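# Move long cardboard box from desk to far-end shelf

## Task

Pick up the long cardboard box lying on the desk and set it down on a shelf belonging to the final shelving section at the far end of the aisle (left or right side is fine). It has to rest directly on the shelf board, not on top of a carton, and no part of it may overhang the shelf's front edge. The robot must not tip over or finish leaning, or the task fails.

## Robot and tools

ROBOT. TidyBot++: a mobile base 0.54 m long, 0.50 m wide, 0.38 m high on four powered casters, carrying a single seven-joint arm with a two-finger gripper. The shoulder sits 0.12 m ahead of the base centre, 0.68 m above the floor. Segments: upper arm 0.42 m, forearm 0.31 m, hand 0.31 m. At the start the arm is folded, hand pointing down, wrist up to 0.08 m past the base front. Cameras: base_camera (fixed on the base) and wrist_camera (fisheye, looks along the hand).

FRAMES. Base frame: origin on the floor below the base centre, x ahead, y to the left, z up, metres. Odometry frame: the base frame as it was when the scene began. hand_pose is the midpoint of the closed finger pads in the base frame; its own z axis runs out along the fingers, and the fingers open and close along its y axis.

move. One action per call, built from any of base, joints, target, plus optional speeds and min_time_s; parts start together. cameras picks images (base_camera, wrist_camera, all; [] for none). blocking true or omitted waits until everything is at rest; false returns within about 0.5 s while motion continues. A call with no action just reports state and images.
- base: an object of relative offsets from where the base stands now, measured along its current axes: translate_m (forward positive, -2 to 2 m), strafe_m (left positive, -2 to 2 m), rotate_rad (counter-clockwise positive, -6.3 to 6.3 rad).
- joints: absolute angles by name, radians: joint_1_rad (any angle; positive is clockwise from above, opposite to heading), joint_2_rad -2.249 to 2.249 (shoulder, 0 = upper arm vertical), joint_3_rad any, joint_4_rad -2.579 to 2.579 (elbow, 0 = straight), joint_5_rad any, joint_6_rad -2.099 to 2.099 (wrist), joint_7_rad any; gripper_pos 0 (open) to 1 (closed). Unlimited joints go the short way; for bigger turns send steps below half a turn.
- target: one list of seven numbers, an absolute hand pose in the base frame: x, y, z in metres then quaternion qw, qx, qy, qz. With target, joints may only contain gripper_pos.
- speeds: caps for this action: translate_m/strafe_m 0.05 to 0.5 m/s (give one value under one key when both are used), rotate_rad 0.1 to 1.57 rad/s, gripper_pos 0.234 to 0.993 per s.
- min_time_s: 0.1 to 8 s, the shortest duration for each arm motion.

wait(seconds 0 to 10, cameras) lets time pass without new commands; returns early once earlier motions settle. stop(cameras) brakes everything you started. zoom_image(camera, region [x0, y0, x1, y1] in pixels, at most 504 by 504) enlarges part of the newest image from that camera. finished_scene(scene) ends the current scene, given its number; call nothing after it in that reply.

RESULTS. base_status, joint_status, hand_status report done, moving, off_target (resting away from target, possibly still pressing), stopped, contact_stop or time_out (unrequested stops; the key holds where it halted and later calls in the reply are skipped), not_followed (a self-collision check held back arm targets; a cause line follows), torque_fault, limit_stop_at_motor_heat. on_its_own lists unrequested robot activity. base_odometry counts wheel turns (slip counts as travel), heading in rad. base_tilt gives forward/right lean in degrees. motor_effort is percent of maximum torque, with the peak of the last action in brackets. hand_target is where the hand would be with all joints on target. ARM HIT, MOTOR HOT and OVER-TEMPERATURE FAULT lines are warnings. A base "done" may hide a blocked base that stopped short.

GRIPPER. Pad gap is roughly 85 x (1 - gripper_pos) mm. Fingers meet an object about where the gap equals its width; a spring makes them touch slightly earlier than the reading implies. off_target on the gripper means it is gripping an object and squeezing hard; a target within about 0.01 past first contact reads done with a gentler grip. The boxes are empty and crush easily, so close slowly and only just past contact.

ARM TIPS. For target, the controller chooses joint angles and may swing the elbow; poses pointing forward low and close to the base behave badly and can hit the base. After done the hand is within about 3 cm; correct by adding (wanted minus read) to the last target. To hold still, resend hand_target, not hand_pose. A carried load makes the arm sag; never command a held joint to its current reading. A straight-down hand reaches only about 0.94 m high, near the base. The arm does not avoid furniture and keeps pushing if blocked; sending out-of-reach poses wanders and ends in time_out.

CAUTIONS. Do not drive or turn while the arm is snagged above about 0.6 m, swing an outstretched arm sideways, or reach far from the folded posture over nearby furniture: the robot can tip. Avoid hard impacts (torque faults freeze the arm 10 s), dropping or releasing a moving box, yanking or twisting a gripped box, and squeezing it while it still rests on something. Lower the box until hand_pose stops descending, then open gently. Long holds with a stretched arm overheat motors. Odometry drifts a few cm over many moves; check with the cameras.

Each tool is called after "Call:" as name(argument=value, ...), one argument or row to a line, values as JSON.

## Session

Call:
move(
  joints={"joint_2_rad": -0.3, "joint_4_rad": -1.6, "joint_6_rad": -0.6},
  cameras=["all"],
)

Scene clock: 2.20 s.
move: done
base_odometry: x=+0.000 y=+0.000 heading=+0.000
base_tilt: forward=-0.3 right=+0.2
base_status: not commanded
joint_positions: joint_1_rad=+0.043 joint_2_rad=-0.323 joint_3_rad=+3.191 joint_4_rad=-1.631 joint_5_rad=-0.025 joint_6_rad=-0.661 joint_7_rad=+1.612 gripper_pos=+0.002
joint_status: all done
motor_effort: joint_1_rad=+1(1) joint_2_rad=-8(8) joint_3_rad=-1(2) joint_4_rad=+19(19) joint_5_rad=-1(1) joint_6_rad=+9(10) joint_7_rad=+1(1)
hand_pose: x=+0.5747 y=-0.0406 z=+1.0417 quat_wxyz=(+0.018, +0.833, -0.029, +0.553)
hand_target: x=+0.5909 y=-0.0426 z=+1.0673 quat_wxyz=(+0.020, +0.813, -0.029, +0.581)
hand_status: not commanded
pictures: base_camera, wrist_camera
wrist_camera: T_world_to_cam=[[-0.09675, -0.99531, 0.00193, 0.0089], [-0.39285, 0.03641, -0.91888, 1.24024], [0.9145, -0.08966, -0.39453, 0.01371]] pos_world=[0.47554, -0.03507, 1.14503]

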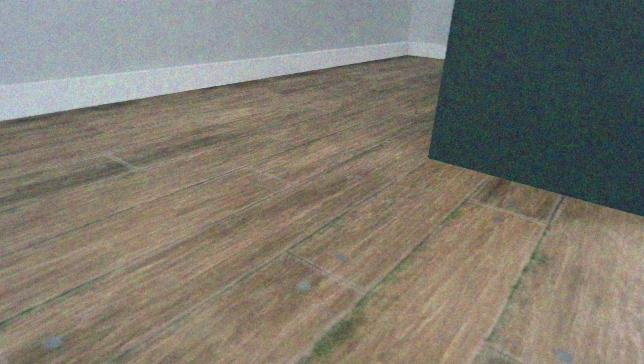

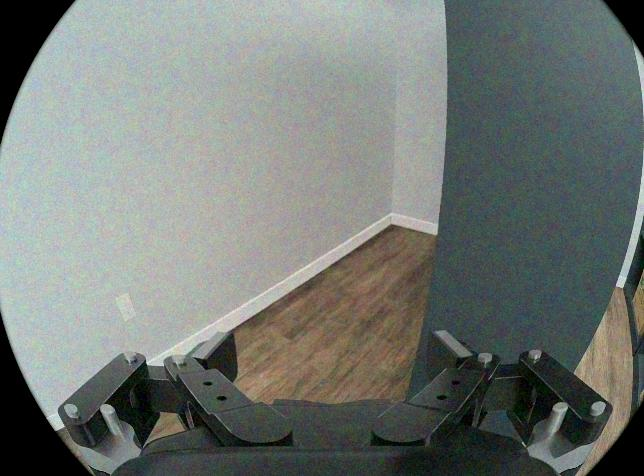

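Call:
move(
  joints={"joint_1_rad": 0.95},
  cameras=["wrist_camera"],
)

Call:
move(
  joints={"joint_1_rad": -2.3},
  cameras=["wrist_camera"],
)

Scene clock: 4.63 s.
move: done
base_odometry: x=+0.000 y=+0.000 heading=+0.000
base_tilt: forward=-0.3 right=+0.2
base_status: not commanded
joint_positions: joint_1_rad=+0.923 joint_2_rad=-0.322 joint_3_rad=+3.191 joint_4_rad=-1.631 joint_5_rad=-0.025 joint_6_rad=-0.661 joint_7_rad=+1.612 gripper_pos=+0.002
joint_status: all done
motor_effort: joint_1_rad=+0(2) joint_2_rad=-8(8) joint_3_rad=-1(2) joint_4_rad=+19(19) joint_5_rad=-1(1) joint_6_rad=+9(9) joint_7_rad=+1(1)
hand_pose: x=+0.3781 y=-0.3778 z=+1.0412 quat_wxyz=(+0.252, +0.741, -0.381, +0.492)
hand_target: x=+0.3761 y=-0.3980 z=+1.0673 quat_wxyz=(+0.273, +0.718, -0.382, +0.514)
hand_status: not commanded
wrist_camera: T_world_to_cam=[[-0.82922, -0.55893, 0.00202, 0.09611], [-0.22262, 0.32695, -0.91844, 1.21976], [0.51268, -0.76204, -0.39554, 0.06204]] pos_world=[0.31942, -0.29781, 1.14463]

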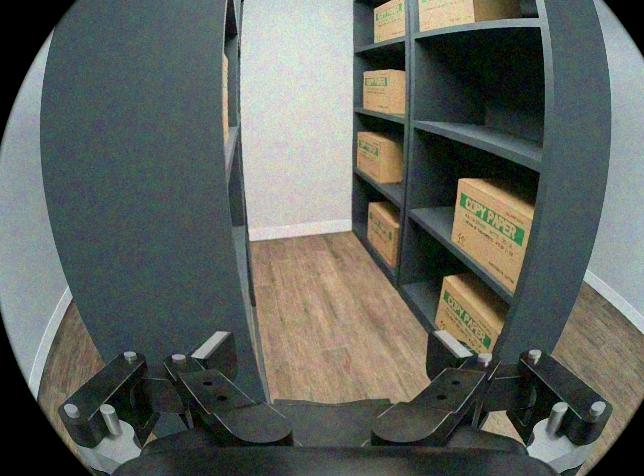

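Scene clock: 8.50 s.
move: done
base_odometry: x=+0.000 y=+0.000 heading=+0.000
base_tilt: forward=-0.3 right=+0.2
base_status: not commanded
joint_positions: joint_1_rad=+3.957 joint_2_rad=-0.319 joint_3_rad=+3.191 joint_4_rad=-1.631 joint_5_rad=-0.025 joint_6_rad=-0.660 joint_7_rad=+1.612 gripper_pos=+0.002
joint_status: all done
motor_effort: joint_1_rad=+0(2) joint_2_rad=-8(9) joint_3_rad=-1(2) joint_4_rad=+19(19) joint_5_rad=+0(1) joint_6_rad=+9(9) joint_7_rad=+1(1)
hand_pose: x=-0.1801 y=+0.3482 z=+1.0404 quat_wxyz=(+0.505, -0.340, -0.761, -0.224)
hand_target: x=-0.1796 y=+0.3679 z=+1.0673 quat_wxyz=(+0.528, -0.342, -0.738, -0.245)
hand_status: not commanded
wrist_camera: T_world_to_cam=[[0.76385, 0.64539, 0.00216, -0.09366], [0.2575, -0.30169, -0.91797, 1.16236], [-0.5918, 0.70175, -0.39663, 0.19365]] pos_world=[-0.11316, 0.27523, 1.14402]

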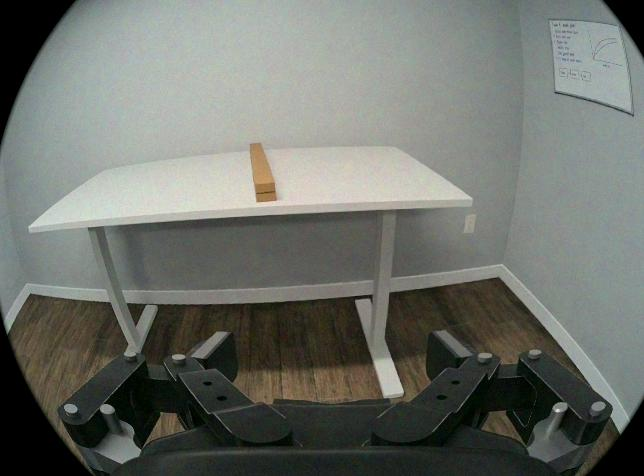

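Call:
zoom_image(
  camera="wrist_camera",
  region=[220, 130, 320, 215],
)

Scaled by 5.040.

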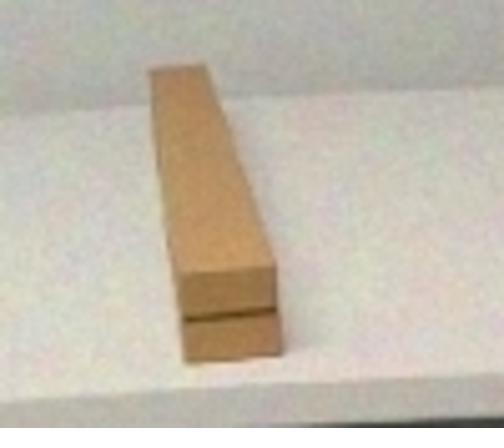

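Call:
move(
  base={"translate_m": -0.274, "strafe_m": 0.438, "rotate_rad": 2.538},
  joints={"joint_1_rad": 0.02, "joint_3_rad": 3.10, "joint_5_rad": 0.04, "joint_7_rad": 1.55},
  cameras=["wrist_camera"],
)

Scene clock: 13.00 s.
move: done
base_odometry: x=-0.274 y=+0.438 heading=+2.538
base_tilt: forward=-0.3 right=+0.2
base_status: done
joint_positions: joint_1_rad=+6.276 joint_2_rad=-0.304 joint_3_rad=+3.116 joint_4_rad=-1.630 joint_5_rad=-0.015 joint_6_rad=-0.657 joint_7_rad=+1.599 gripper_pos=+0.002
joint_status: all done
motor_effort: joint_1_rad=+1(3) joint_2_rad=-8(13) joint_3_rad=+0(3) joint_4_rad=+19(20) joint_5_rad=+0(2) joint_6_rad=+9(10) joint_7_rad=+1(2)
hand_pose: x=+0.5826 y=+0.0214 z=+1.0348 quat_wxyz=(+0.005, -0.836, -0.024, -0.548)
hand_target: x=+0.5917 y=+0.0084 z=+1.0671 quat_wxyz=(-0.012, -0.813, -0.010, -0.582)
hand_status: not commanded
wrist_camera: T_world_to_cam=[[0.01678, -0.9996, 0.023, -0.01643], [-0.40574, -0.02783, -0.91357, 1.23808], [0.91384, 0.006, -0.40604, 0.01958]] pos_world=[0.48472, 0.01792, 1.1394]

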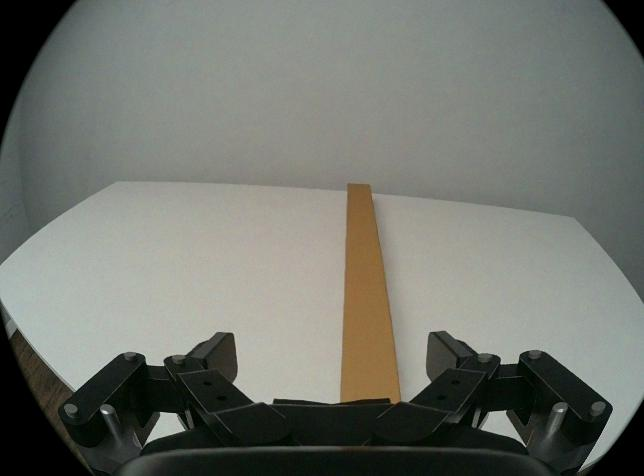

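Call:
move(
  base={"translate_m": 0.239, "strafe_m": 0.0025, "rotate_rad": -0.065},
  joints={"joint_2_rad": 0.228, "joint_4_rad": -1.022, "joint_6_rad": -1.214, "gripper_pos": 0.15},
  min_time_s=2,
  cameras=["wrist_camera"],
)

Scene clock: 16.43 s.
move: done
base_odometry: x=-0.472 y=+0.572 heading=+2.473
base_tilt: forward=-0.3 right=+0.2
base_status: done
joint_positions: joint_1_rad=+6.284 joint_2_rad=+0.201 joint_3_rad=+3.112 joint_4_rad=-1.055 joint_5_rad=-0.011 joint_6_rad=-1.170 joint_7_rad=+1.599 gripper_pos=+0.153
joint_status: all done
motor_effort: joint_1_rad=+0(2) joint_2_rad=-22(24) joint_3_rad=-1(2) joint_4_rad=+17(20) joint_5_rad=+0(1) joint_6_rad=+6(10) joint_7_rad=+1(1)
hand_pose: x=+0.7055 y=+0.0196 z=+0.9567 quat_wxyz=(+0.008, -0.936, -0.025, -0.350)
hand_target: x=+0.7071 y=-0.0008 z=+0.9486 quat_wxyz=(-0.009, -0.943, +0.001, -0.333)
hand_status: not commanded
wrist_camera: T_world_to_cam=[[0.02845, -0.99942, 0.01879, -0.02266], [-0.75839, -0.03383, -0.65092, 1.21416], [0.65118, 0.00427, -0.75891, 0.39857]] pos_world=[0.6619, 0.01672, 1.09323]

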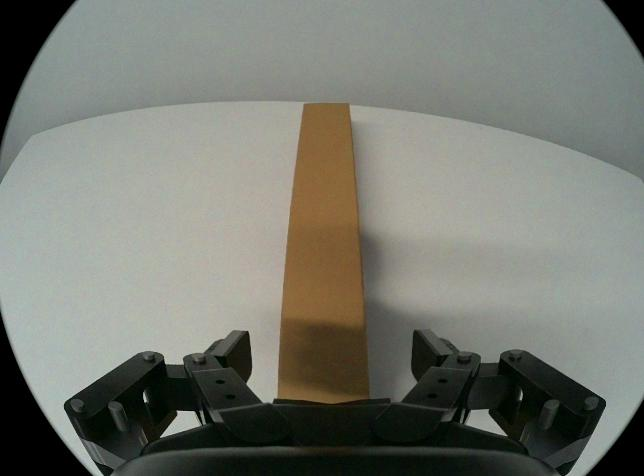

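Call:
move(
  base={"strafe_m": 0.005},
  joints={"joint_2_rad": 0.16, "joint_4_rad": -1.347, "joint_6_rad": -0.887},
  min_time_s=1.5,
  cameras=["wrist_camera"],
)

Scene clock: 18.63 s.
move: done
base_odometry: x=-0.475 y=+0.568 heading=+2.472
base_tilt: forward=-0.3 right=+0.1
base_status: done
joint_positions: joint_1_rad=+6.286 joint_2_rad=+0.178 joint_3_rad=+3.111 joint_4_rad=-1.318 joint_5_rad=-0.009 joint_6_rad=-0.946 joint_7_rad=+1.598 gripper_pos=+0.153
joint_status: all done
motor_effort: joint_1_rad=+1(4) joint_2_rad=-22(25) joint_3_rad=+0(3) joint_4_rad=+18(19) joint_5_rad=+0(2) joint_6_rad=+6(7) joint_7_rad=+1(1)
hand_pose: x=+0.7068 y=+0.0186 z=+0.8812 quat_wxyz=(+0.007, -0.939, -0.024, -0.343)
hand_target: x=+0.7109 y=+0.0028 z=+0.8892 quat_wxyz=(-0.008, -0.931, -0.005, -0.365)
hand_status: not commanded
wrist_camera: T_world_to_cam=[[0.02492, -0.99948, 0.02072, -0.02149], [-0.76886, -0.03241, -0.6386, 1.16252], [0.63893, -0.00002, -0.76926, 0.35821]] pos_world=[0.66547, 0.0162, 1.01838]

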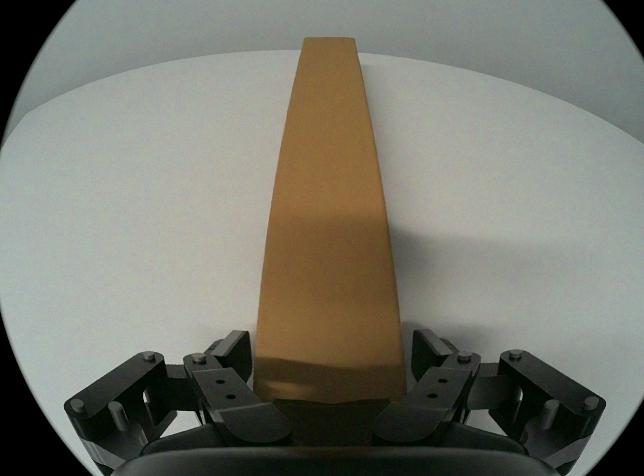

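Call:
move(
  joints={"joint_2_rad": 0.14, "gripper_pos": 0.34},
  speeds={"gripper_pos": 0.234},
  min_time_s=0.8,
  cameras=["wrist_camera"],
)

Call:
zoom_image(
  camera="wrist_camera",
  region=[220, 310, 440, 410],
)

Scene clock: 20.27 s.
move: done
base_odometry: x=-0.475 y=+0.568 heading=+2.472
base_tilt: forward=-0.3 right=+0.2
base_status: not commanded
joint_positions: joint_1_rad=+6.286 joint_2_rad=+0.158 joint_3_rad=+3.111 joint_4_rad=-1.318 joint_5_rad=-0.009 joint_6_rad=-0.944 joint_7_rad=+1.598 gripper_pos=+0.340
joint_status: all done
motor_effort: joint_1_rad=+1(1) joint_2_rad=-22(23) joint_3_rad=-1(2) joint_4_rad=+18(18) joint_5_rad=-1(1) joint_6_rad=+7(7) joint_7_rad=+1(1)
hand_pose: x=+0.7031 y=+0.0186 z=+0.8933 quat_wxyz=(+0.006, -0.935, -0.024, -0.353)
hand_target: x=+0.7067 y=+0.0029 z=+0.9010 quat_wxyz=(-0.009, -0.927, -0.005, -0.375)
hand_status: not commanded
wrist_camera: T_world_to_cam=[[0.02438, -0.99948, 0.0212, -0.0217], [-0.75463, -0.03231, -0.65535, 1.17239], [0.65569, -0.00002, -0.75503, 0.3455]] pos_world=[0.65871, 0.0162, 1.02965]

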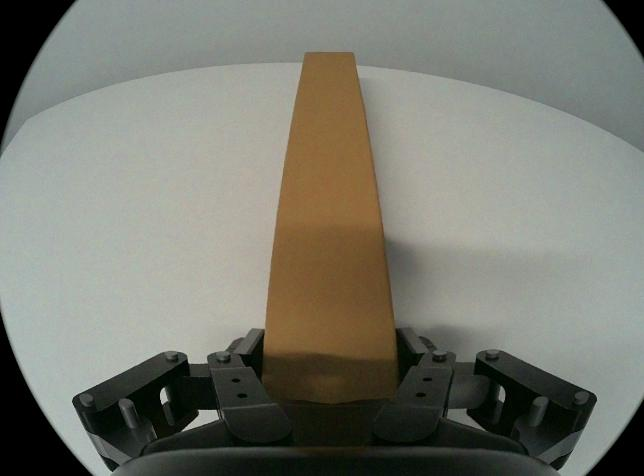

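Scaled by 2.291.

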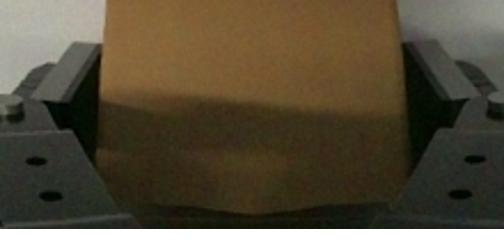

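Call:
move(
  joints={"gripper_pos": 0.43},
  speeds={"gripper_pos": 0.234},
  cameras=["wrist_camera"],
)

Call:
zoom_image(
  camera="wrist_camera",
  region=[220, 310, 440, 410],
)

Scene clock: 21.50 s.
move: done
base_odometry: x=-0.475 y=+0.568 heading=+2.472
base_tilt: forward=-0.3 right=+0.1
base_status: not commanded
joint_positions: joint_1_rad=+6.286 joint_2_rad=+0.158 joint_3_rad=+3.111 joint_4_rad=-1.318 joint_5_rad=-0.009 joint_6_rad=-0.944 joint_7_rad=+1.598 gripper_pos=+0.431
joint_status: all done
motor_effort: joint_1_rad=+0(1) joint_2_rad=-22(22) joint_3_rad=-1(2) joint_4_rad=+18(18) joint_5_rad=+0(1) joint_6_rad=+6(7) joint_7_rad=+1(1)
hand_pose: x=+0.7031 y=+0.0186 z=+0.8935 quat_wxyz=(+0.006, -0.935, -0.024, -0.353)
hand_target: x=+0.7067 y=+0.0029 z=+0.9010 quat_wxyz=(-0.009, -0.927, -0.005, -0.375)
hand_status: not commanded
wrist_camera: T_world_to_cam=[[0.02437, -0.99948, 0.02121, -0.0217], [-0.7544, -0.03231, -0.65562, 1.17258], [0.65596, -0.00002, -0.75479, 0.34516]] pos_world=[0.65872, 0.0162, 1.02975]

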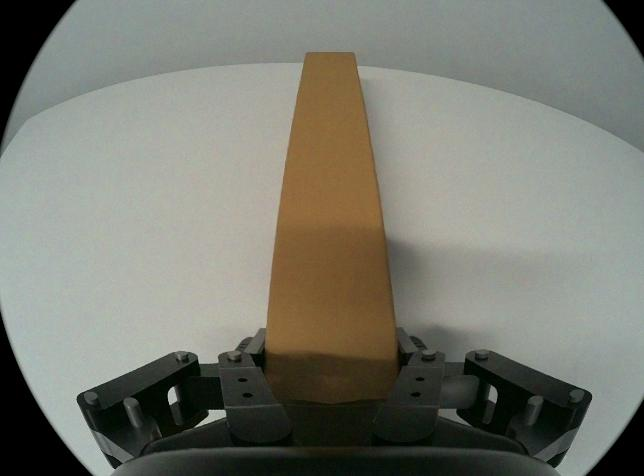

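Scaled by 2.291.

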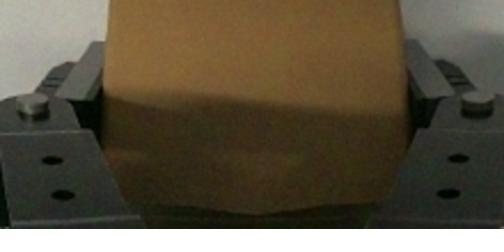

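Call:
move(
  joints={"gripper_pos": 0.448},
  speeds={"gripper_pos": 0.234},
)

Call:
move(
  joints={"gripper_pos": 0.457},
  speeds={"gripper_pos": 0.234},
)

Scene clock: 22.23 s.
move: done
base_odometry: x=-0.475 y=+0.568 heading=+2.472
base_tilt: forward=-0.3 right=+0.2
base_status: not commanded
joint_positions: joint_1_rad=+6.286 joint_2_rad=+0.158 joint_3_rad=+3.111 joint_4_rad=-1.318 joint_5_rad=-0.009 joint_6_rad=-0.944 joint_7_rad=+1.598 gripper_pos=+0.447
joint_status: all done
motor_effort: joint_1_rad=+0(1) joint_2_rad=-21(22) joint_3_rad=-1(2) joint_4_rad=+18(18) joint_5_rad=-1(1) joint_6_rad=+6(7) joint_7_rad=+1(1)
hand_pose: x=+0.7031 y=+0.0186 z=+0.8935 quat_wxyz=(+0.006, -0.935, -0.024, -0.353)
hand_target: x=+0.7067 y=+0.0029 z=+0.9010 quat_wxyz=(-0.009, -0.927, -0.005, -0.375)
hand_status: not commanded
pictures: none

Scene clock: 23.13 s.
move: done
base_odometry: x=-0.475 y=+0.568 heading=+2.472
base_tilt: forward=-0.3 right=+0.2
base_status: not commanded
joint_positions: joint_1_rad=+6.286 joint_2_rad=+0.158 joint_3_rad=+3.111 joint_4_rad=-1.318 joint_5_rad=-0.009 joint_6_rad=-0.944 joint_7_rad=+1.598 gripper_pos=+0.456
joint_status: all done
motor_effort: joint_1_rad=+0(1) joint_2_rad=-22(22) joint_3_rad=-1(2) joint_4_rad=+18(18) joint_5_rad=+0(1) joint_6_rad=+6(7) joint_7_rad=+1(1)
hand_pose: x=+0.7030 y=+0.0186 z=+0.8936 quat_wxyz=(+0.006, -0.935, -0.024, -0.353)
hand_target: x=+0.7067 y=+0.0029 z=+0.9010 quat_wxyz=(-0.009, -0.927, -0.005, -0.375)
hand_status: not commanded
pictures: none

Call:
move(
  joints={"joint_2_rad": 0.277, "joint_4_rad": -0.685, "joint_6_rad": -1.50},
  min_time_s=2.2,
  cameras=["wrist_camera"],
)

Scene clock: 27.13 s.
move: done
base_odometry: x=-0.475 y=+0.568 heading=+2.472
base_tilt: forward=-0.3 right=+0.2
base_status: not commanded
joint_positions: joint_1_rad=+6.286 joint_2_rad=+0.243 joint_3_rad=+3.111 joint_4_rad=-0.719 joint_5_rad=-0.009 joint_6_rad=-1.459 joint_7_rad=+1.598 gripper_pos=+0.456
joint_status: all done
motor_effort: joint_1_rad=+0(1) joint_2_rad=-22(24) joint_3_rad=-2(2) joint_4_rad=+16(20) joint_5_rad=-1(1) joint_6_rad=+7(8) joint_7_rad=+1(1)
hand_pose: x=+0.6829 y=+0.0167 z=+1.0365 quat_wxyz=(+0.008, -0.935, -0.025, -0.353)
hand_target: x=+0.6871 y=-0.0036 z=+1.0245 quat_wxyz=(-0.007, -0.943, +0.008, -0.334)
hand_status: not commanded
wrist_camera: T_world_to_cam=[[0.028, -0.9994, 0.02025, -0.02762], [-0.7546, -0.03442, -0.65528, 1.25086], [0.65559, 0.00307, -0.75511, 0.46684]] pos_world=[0.63862, 0.01402, 1.17275]

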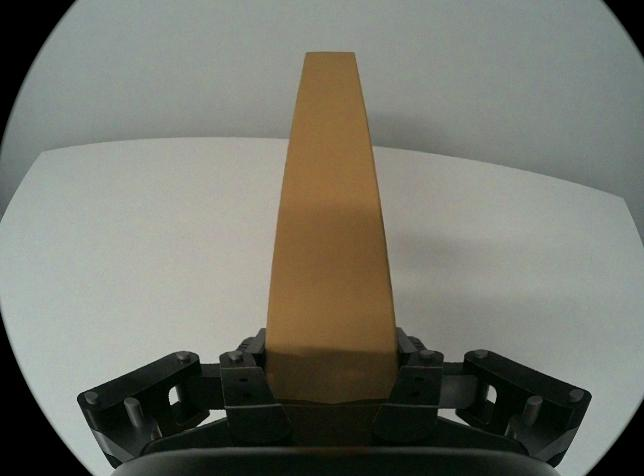

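Call:
move(
  base={"translate_m": -0.697, "strafe_m": 0.462, "rotate_rad": 3.071},
  speeds={"rotate_rad": 1.1},
  cameras=["all"],
)

Scene clock: 31.57 s.
move: done
base_odometry: x=-0.215 y=-0.227 heading=-0.740
base_tilt: forward=-0.3 right=+0.2
base_status: done
joint_positions: joint_1_rad=+6.300 joint_2_rad=+0.259 joint_3_rad=+3.108 joint_4_rad=-0.718 joint_5_rad=+0.001 joint_6_rad=-1.461 joint_7_rad=+1.598 gripper_pos=+0.456
joint_status: not commanded
motor_effort: joint_1_rad=+1(4) joint_2_rad=-23(26) joint_3_rad=-1(4) joint_4_rad=+16(17) joint_5_rad=+0(2) joint_6_rad=+7(7) joint_7_rad=+1(1)
hand_pose: x=+0.6884 y=+0.0073 z=+1.0270 quat_wxyz=(+0.002, -0.939, -0.019, -0.345)
hand_target: x=+0.6871 y=-0.0036 z=+1.0245 quat_wxyz=(-0.007, -0.943, +0.008, -0.334)
hand_status: not commanded
pictures: base_camera, wrist_camera
wrist_camera: T_world_to_cam=[[0.01227, -0.99957, 0.02657, -0.03271], [-0.76663, -0.02646, -0.64154, 1.24259], [0.64197, -0.0125, -0.76663, 0.47749]] pos_world=[0.64647, 0.00615, 1.1641]

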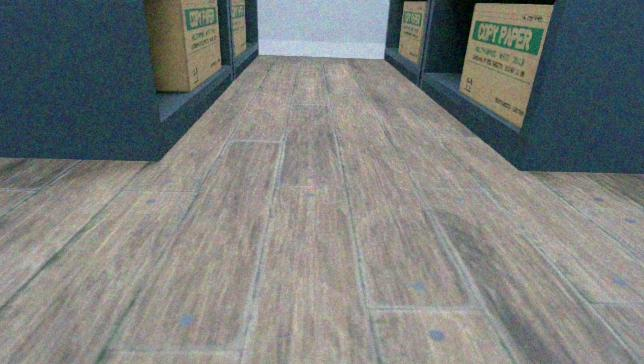

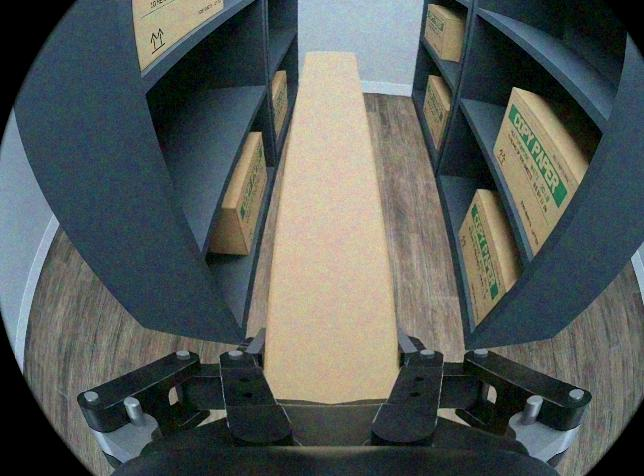

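Call:
zoom_image(
  camera="wrist_camera",
  region=[220, 0, 320, 200],
)

Call:
zoom_image(
  camera="wrist_camera",
  region=[400, 0, 500, 200],
)

Scaled by 2.520.

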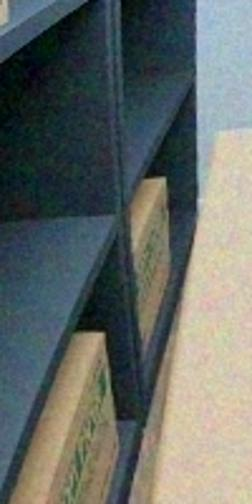

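Scaled by 2.520.

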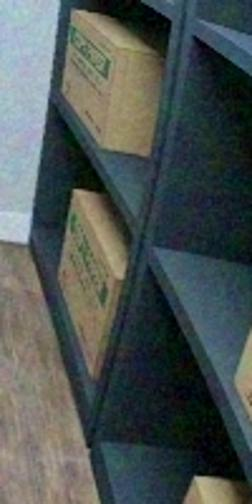

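Call:
move(
  base={"translate_m": 0.25, "strafe_m": -0.10, "rotate_rad": -0.012},
  joints={"joint_6_rad": -0.9},
  min_time_s=1.5,
  cameras=["all"],
)

Call:
zoom_image(
  camera="wrist_camera",
  region=[200, 0, 320, 240],
)

Call:
zoom_image(
  camera="wrist_camera",
  region=[380, 0, 500, 240],
)

Scene clock: 34.23 s.
move: done
base_odometry: x=-0.098 y=-0.469 heading=-0.752
base_tilt: forward=-0.3 right=+0.2
base_status: done
joint_positions: joint_1_rad=+6.300 joint_2_rad=+0.268 joint_3_rad=+3.107 joint_4_rad=-0.715 joint_5_rad=+0.001 joint_6_rad=-0.965 joint_7_rad=+1.598 gripper_pos=+0.456
joint_status: all done
motor_effort: joint_1_rad=+0(4) joint_2_rad=-25(28) joint_3_rad=-1(3) joint_4_rad=+17(18) joint_5_rad=-1(2) joint_6_rad=+9(10) joint_7_rad=+1(1)
hand_pose: x=+0.7811 y=+0.0076 z=+1.1467 quat_wxyz=(+0.000, -0.827, -0.016, -0.562)
hand_target: x=+0.7896 y=-0.0006 z=+1.1772 quat_wxyz=(-0.003, -0.802, +0.003, -0.597)
hand_status: not commanded
pictures: base_camera, wrist_camera
wrist_camera: T_world_to_cam=[[-0.00364, -0.99978, 0.02076, -0.01758], [-0.37552, -0.01787, -0.92664, 1.41181], [0.92681, -0.01117, -0.37537, -0.16143]] pos_world=[0.67972, 0.00585, 1.24801]

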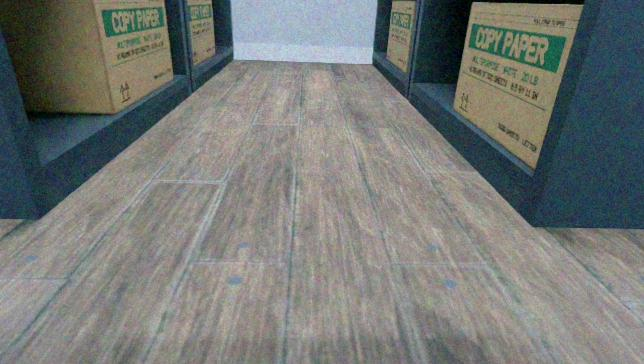

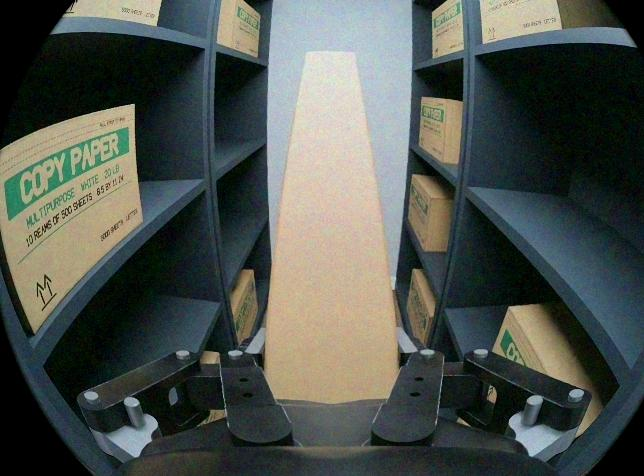

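Scaled by 2.100.

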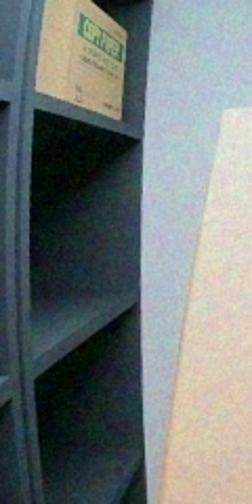

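Scaled by 2.100.

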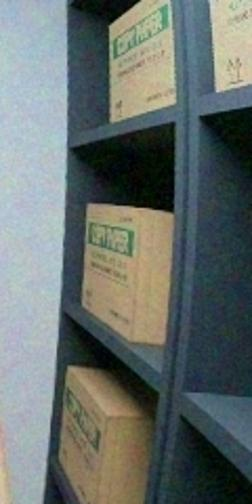

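Call:
move(
  base={"strafe_m": -0.03},
  joints={"joint_1_rad": -1.172, "joint_2_rad": 0.417, "joint_3_rad": 3.17, "joint_4_rad": -0.393, "joint_5_rad": 0.75, "joint_6_rad": -1.939, "joint_7_rad": 0.752},
  min_time_s=3,
  cameras=["all"],
)

Scene clock: 39.57 s.
move: done
base_odometry: x=-0.118 y=-0.491 heading=-0.752
base_tilt: forward=-0.4 right=+0.1
base_status: done
joint_positions: joint_1_rad=+5.133 joint_2_rad=+0.381 joint_3_rad=+3.146 joint_4_rad=-0.425 joint_5_rad=+0.683 joint_6_rad=-1.897 joint_7_rad=+0.802 gripper_pos=+0.456
joint_status: all done
motor_effort: joint_1_rad=+1(5) joint_2_rad=-23(27) joint_3_rad=+0(4) joint_4_rad=+12(18) joint_5_rad=+3(5) joint_6_rad=+5(10) joint_7_rad=+1(2)
hand_pose: x=+0.4806 y=+0.3520 z=+1.0561 quat_wxyz=(+0.002, -0.936, -0.002, -0.353)
hand_target: x=+0.4855 y=+0.3434 z=+1.0541 quat_wxyz=(-0.023, -0.930, +0.044, -0.363)
hand_status: not commanded
pictures: base_camera, wrist_camera
wrist_camera: T_world_to_cam=[[-0.02003, -0.99972, 0.01292, 0.34362], [-0.75562, 0.00667, -0.65497, 1.10835], [0.6547, -0.02288, -0.75554, 0.62332]] pos_world=[0.43629, 0.35039, 1.19244]

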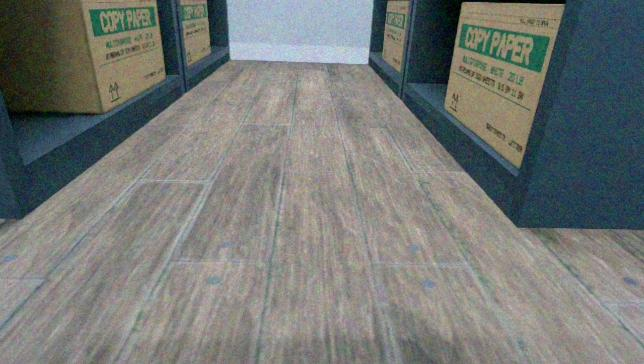

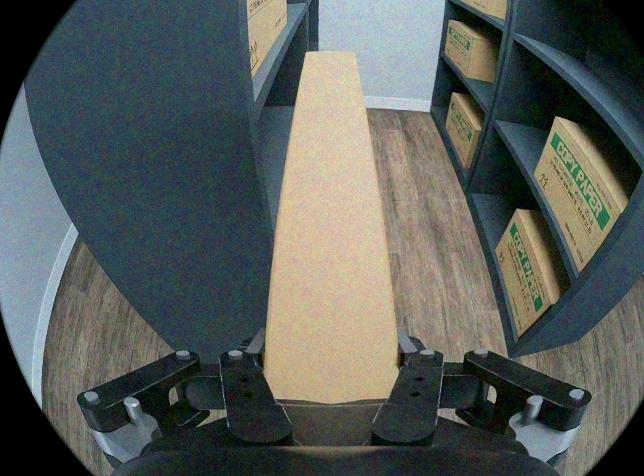

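Call:
move(
  base={"translate_m": 1.1, "strafe_m": -0.017, "rotate_rad": -0.015},
  speeds={"translate_m": 0.45},
  cameras=["all"],
)

Scene clock: 43.73 s.
move: done
base_odometry: x=+0.674 y=-1.255 heading=-0.767
base_tilt: forward=-0.3 right=+0.2
base_status: done
joint_positions: joint_1_rad=+5.124 joint_2_rad=+0.389 joint_3_rad=+3.152 joint_4_rad=-0.423 joint_5_rad=+0.689 joint_6_rad=-1.902 joint_7_rad=+0.801 gripper_pos=+0.456
joint_status: not commanded
motor_effort: joint_1_rad=+0(5) joint_2_rad=-24(25) joint_3_rad=-1(2) joint_4_rad=+13(13) joint_5_rad=+4(5) joint_6_rad=+5(6) joint_7_rad=+1(1)
hand_pose: x=+0.4800 y=+0.3543 z=+1.0533 quat_wxyz=(-0.003, -0.936, -0.002, -0.353)
hand_target: x=+0.4855 y=+0.3434 z=+1.0541 quat_wxyz=(-0.023, -0.930, +0.044, -0.363)
hand_status: not commanded
pictures: base_camera, wrist_camera
wrist_camera: T_world_to_cam=[[-0.02364, -0.99945, 0.02344, 0.33648], [-0.75555, 0.00251, -0.65509, 1.10754], [0.65467, -0.03319, -0.75518, 0.625]] pos_world=[0.43559, 0.35425, 1.18965]

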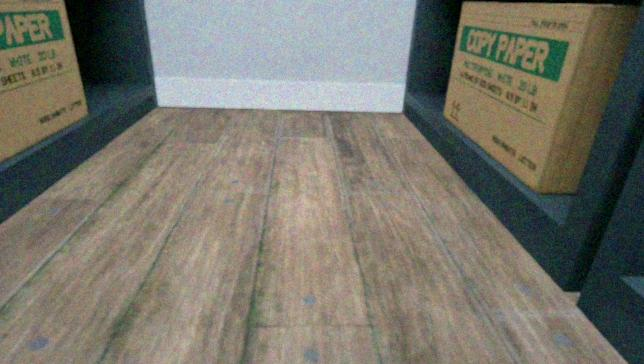

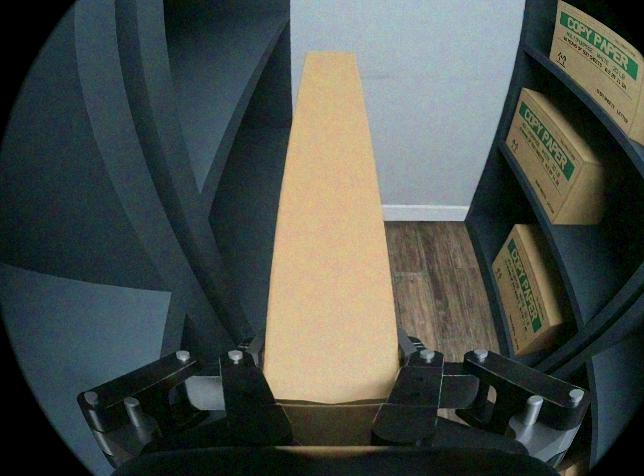

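Call:
zoom_image(
  camera="base_camera",
  region=[0, 60, 250, 260],
)

Call:
zoom_image(
  camera="base_camera",
  region=[390, 60, 644, 340],
)

Scaled by 2.016.

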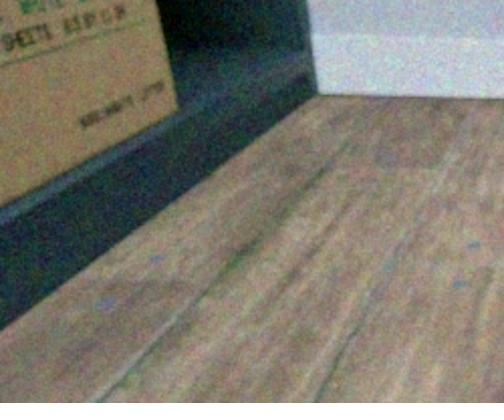

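Scaled by 1.800.

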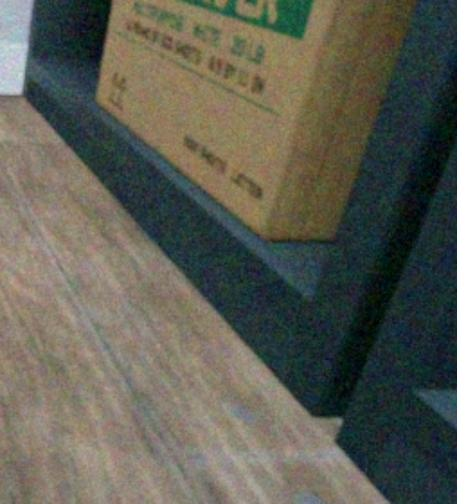

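Call:
move(
  base={"translate_m": 0.57},
  speeds={"translate_m": 0.4},
  cameras=["all"],
)

Call:
zoom_image(
  camera="wrist_camera",
  region=[60, 0, 320, 380],
)

Scene clock: 46.80 s.
move: done
base_odometry: x=+1.084 y=-1.651 heading=-0.767
base_tilt: forward=-0.3 right=+0.1
base_status: done
joint_positions: joint_1_rad=+5.121 joint_2_rad=+0.392 joint_3_rad=+3.153 joint_4_rad=-0.422 joint_5_rad=+0.691 joint_6_rad=-1.904 joint_7_rad=+0.801 gripper_pos=+0.456
joint_status: not commanded
motor_effort: joint_1_rad=+0(3) joint_2_rad=-24(25) joint_3_rad=-1(2) joint_4_rad=+13(13) joint_5_rad=+4(5) joint_6_rad=+5(5) joint_7_rad=+1(1)
hand_pose: x=+0.4794 y=+0.3553 z=+1.0526 quat_wxyz=(-0.004, -0.936, -0.002, -0.353)
hand_target: x=+0.4855 y=+0.3434 z=+1.0541 quat_wxyz=(-0.023, -0.930, +0.044, -0.363)
hand_status: not commanded
pictures: base_camera, wrist_camera
wrist_camera: T_world_to_cam=[[-0.02346, -0.99938, 0.02612, 0.33458], [-0.75568, 0.00062, -0.65494, 1.10719], [0.65452, -0.0351, -0.75523, 0.62557]] pos_world=[0.43509, 0.35565, 1.18885]

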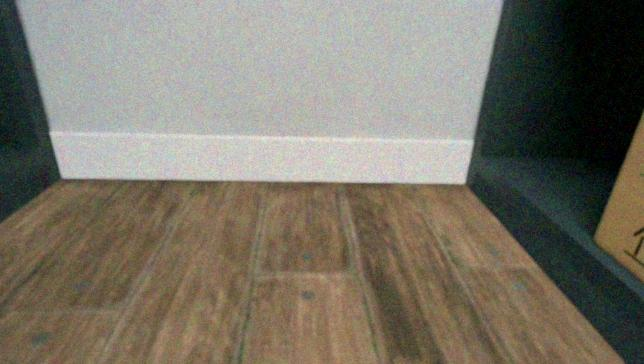

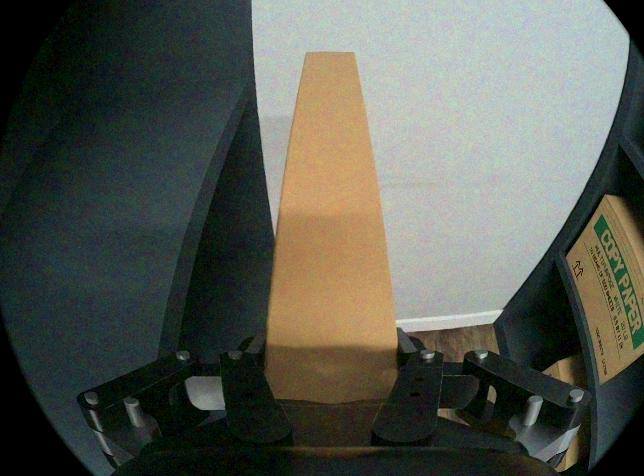

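Scaled by 1.326.

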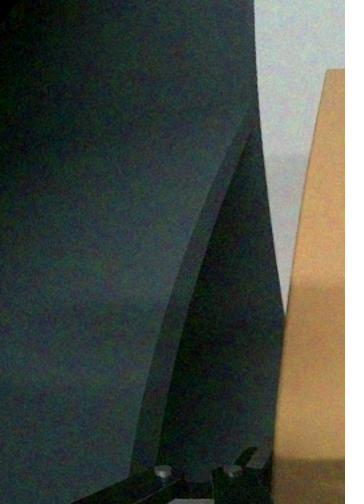

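Call:
move(
  base={"strafe_m": 0.18},
  speeds={"strafe_m": 0.15},
  cameras=["all"],
)

Scene clock: 48.90 s.
move: done
base_odometry: x=+1.209 y=-1.521 heading=-0.767
base_tilt: forward=-0.3 right=+0.2
base_status: done
joint_positions: joint_1_rad=+5.121 joint_2_rad=+0.402 joint_3_rad=+3.153 joint_4_rad=-0.420 joint_5_rad=+0.692 joint_6_rad=-1.905 joint_7_rad=+0.801 gripper_pos=+0.456
joint_status: not commanded
motor_effort: joint_1_rad=+1(3) joint_2_rad=-24(28) joint_3_rad=+0(1) joint_4_rad=+12(14) joint_5_rad=+4(5) joint_6_rad=+5(6) joint_7_rad=+1(1)
hand_pose: x=+0.4808 y=+0.3581 z=+1.0484 quat_wxyz=(-0.009, -0.936, -0.003, -0.351)
hand_target: x=+0.4855 y=+0.3434 z=+1.0541 quat_wxyz=(-0.023, -0.930, +0.044, -0.363)
hand_status: not commanded
pictures: base_camera, wrist_camera
wrist_camera: T_world_to_cam=[[-0.02501, -0.99907, 0.0351, 0.32883], [-0.75775, -0.00396, -0.65254, 1.1057], [0.65207, -0.04292, -0.75694, 0.62736]] pos_world=[0.43698, 0.35983, 1.18485]

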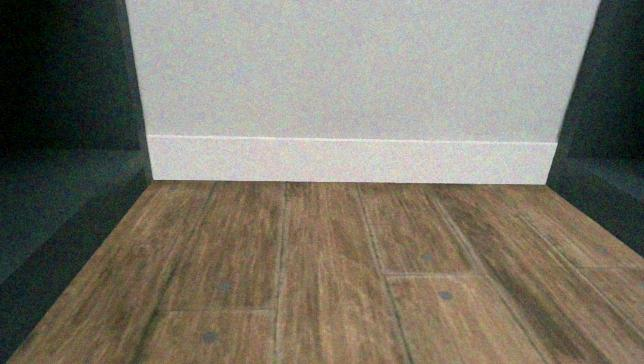

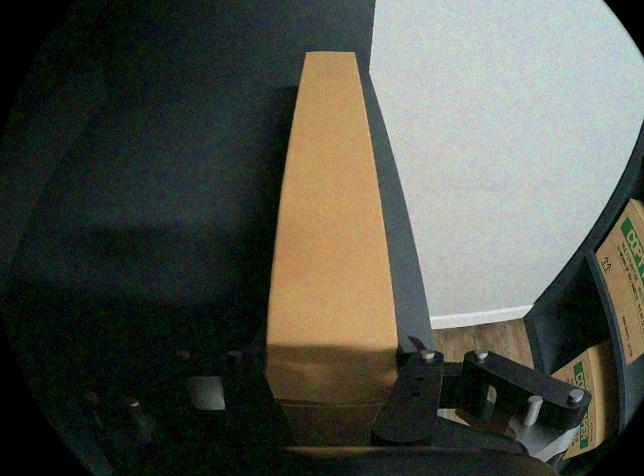

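Call:
move(
  base={"strafe_m": 0.012},
  speeds={"strafe_m": 0.1},
  joints={"joint_2_rad": 0.322, "joint_4_rad": -0.69, "joint_5_rad": 0.59, "joint_6_rad": -1.754, "joint_7_rad": 0.66},
  min_time_s=2.2,
  cameras=["wrist_camera"],
)

Scene clock: 51.93 s.
move: done
base_odometry: x=+1.218 y=-1.513 heading=-0.768
base_tilt: forward=-0.3 right=+0.1
base_status: done
joint_positions: joint_1_rad=+5.119 joint_2_rad=+0.320 joint_3_rad=+3.155 joint_4_rad=-0.650 joint_5_rad=+0.665 joint_6_rad=-1.795 joint_7_rad=+0.704 gripper_pos=+0.456
joint_status: all done
motor_effort: joint_1_rad=-1(3) joint_2_rad=-19(31) joint_3_rad=-1(2) joint_4_rad=+11(14) joint_5_rad=+1(6) joint_6_rad=+3(6) joint_7_rad=+1(2)
hand_pose: x=+0.4790 y=+0.3538 z=+1.0232 quat_wxyz=(-0.011, -0.937, -0.002, -0.349)
hand_target: x=+0.4714 y=+0.3748 z=+1.0032 quat_wxyz=(+0.011, -0.945, -0.006, -0.328)
hand_status: not commanded
wrist_camera: T_world_to_cam=[[-0.02781, -0.99889, 0.03807, 0.32358], [-0.76099, -0.00354, -0.64875, 1.08532], [0.64817, -0.04702, -0.76004, 0.61581]] pos_world=[0.43577, 0.35602, 1.15983]

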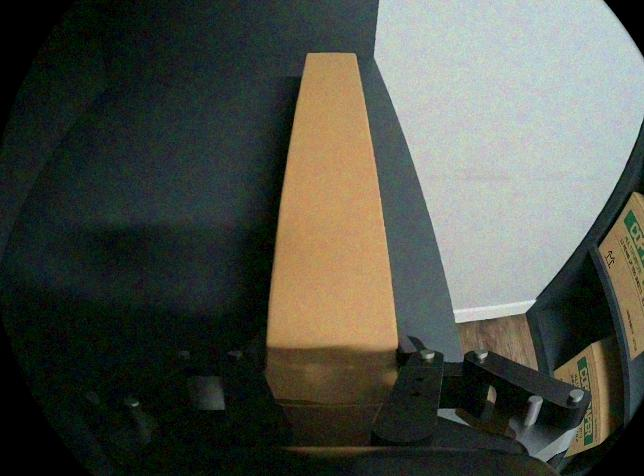

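Call:
move(
  joints={"joint_4_rad": -0.67, "joint_5_rad": 0.65, "gripper_pos": 0.38},
  speeds={"gripper_pos": 0.234},
)

Call:
move(
  joints={"gripper_pos": 0.0},
  speeds={"gripper_pos": 0.5},
  cameras=["wrist_camera"],
)

Scene clock: 53.30 s.
move: done
base_odometry: x=+1.218 y=-1.513 heading=-0.768
base_tilt: forward=-0.3 right=+0.2
base_status: not commanded
joint_positions: joint_1_rad=+5.119 joint_2_rad=+0.320 joint_3_rad=+3.155 joint_4_rad=-0.652 joint_5_rad=+0.664 joint_6_rad=-1.795 joint_7_rad=+0.704 gripper_pos=+0.381
joint_status: all done
motor_effort: joint_1_rad=+0(1) joint_2_rad=-22(23) joint_3_rad=+1(2) joint_4_rad=+13(14) joint_5_rad=+4(5) joint_6_rad=+4(4) joint_7_rad=+1(2)
hand_pose: x=+0.4789 y=+0.3538 z=+1.0225 quat_wxyz=(-0.011, -0.937, -0.002, -0.348)
hand_target: x=+0.4831 y=+0.3647 z=+1.0193 quat_wxyz=(+0.005, -0.935, +0.009, -0.354)
hand_status: not commanded
pictures: none

Scene clock: 54.67 s.
move: done
base_odometry: x=+1.218 y=-1.513 heading=-0.768
base_tilt: forward=-0.3 right=+0.2
base_status: not commanded
joint_positions: joint_1_rad=+5.119 joint_2_rad=+0.320 joint_3_rad=+3.155 joint_4_rad=-0.652 joint_5_rad=+0.664 joint_6_rad=-1.795 joint_7_rad=+0.704 gripper_pos=+0.001
joint_status: all done
motor_effort: joint_1_rad=+0(1) joint_2_rad=-22(23) joint_3_rad=+0(1) joint_4_rad=+13(14) joint_5_rad=+4(5) joint_6_rad=+4(4) joint_7_rad=+1(1)
hand_pose: x=+0.4789 y=+0.3538 z=+1.0225 quat_wxyz=(-0.011, -0.937, -0.002, -0.348)
hand_target: x=+0.4831 y=+0.3647 z=+1.0193 quat_wxyz=(+0.005, -0.935, +0.009, -0.354)
hand_status: not commanded
wrist_camera: T_world_to_cam=[[-0.02765, -0.99883, 0.03965, 0.32178], [-0.76162, -0.00464, -0.64801, 1.08481], [0.64744, -0.04812, -0.7606, 0.61665]] pos_world=[0.43587, 0.35611, 1.15923]

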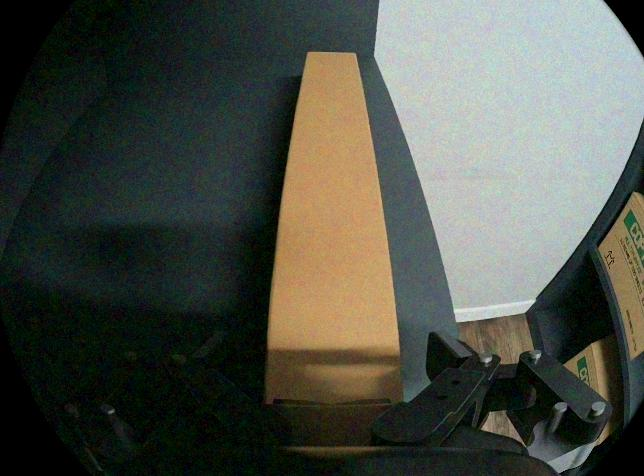

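Call:
move(
  joints={"joint_1_rad": -1.33, "joint_2_rad": 0.22, "joint_4_rad": -0.873, "joint_5_rad": 1.03, "joint_6_rad": -1.58, "joint_7_rad": 0.534},
  min_time_s=2,
  cameras=["wrist_camera"],
)

Scene clock: 57.30 s.
move: done
base_odometry: x=+1.218 y=-1.513 heading=-0.768
base_tilt: forward=-0.4 right=+0.2
base_status: not commanded
joint_positions: joint_1_rad=+4.980 joint_2_rad=+0.238 joint_3_rad=+3.155 joint_4_rad=-0.846 joint_5_rad=+0.959 joint_6_rad=-1.633 joint_7_rad=+0.583 gripper_pos=+0.001
joint_status: all done
motor_effort: joint_1_rad=+0(2) joint_2_rad=-21(24) joint_3_rad=+0(1) joint_4_rad=+14(15) joint_5_rad=+6(7) joint_6_rad=+4(5) joint_7_rad=+1(3)
hand_pose: x=+0.4840 y=+0.3564 z=+1.0714 quat_wxyz=(-0.017, -0.876, -0.007, -0.483)
hand_target: x=+0.4901 y=+0.3569 z=+1.0947 quat_wxyz=(-0.001, -0.853, +0.005, -0.522)
hand_status: not commanded
wrist_camera: T_world_to_cam=[[-0.03216, -0.99848, 0.04486, 0.31917], [-0.53975, -0.02043, -0.84158, 1.22591], [0.84121, -0.05127, -0.53827, 0.31973]] pos_world=[0.40299, 0.36012, 1.18949]

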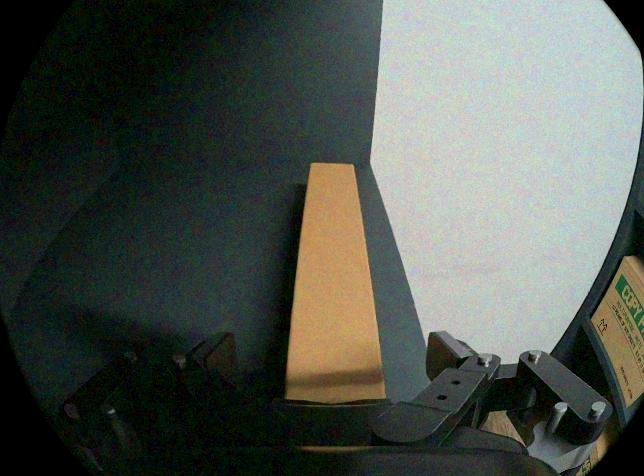

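Call:
finished_scene(
  scene=2,
)

The scene is finished: the task was done.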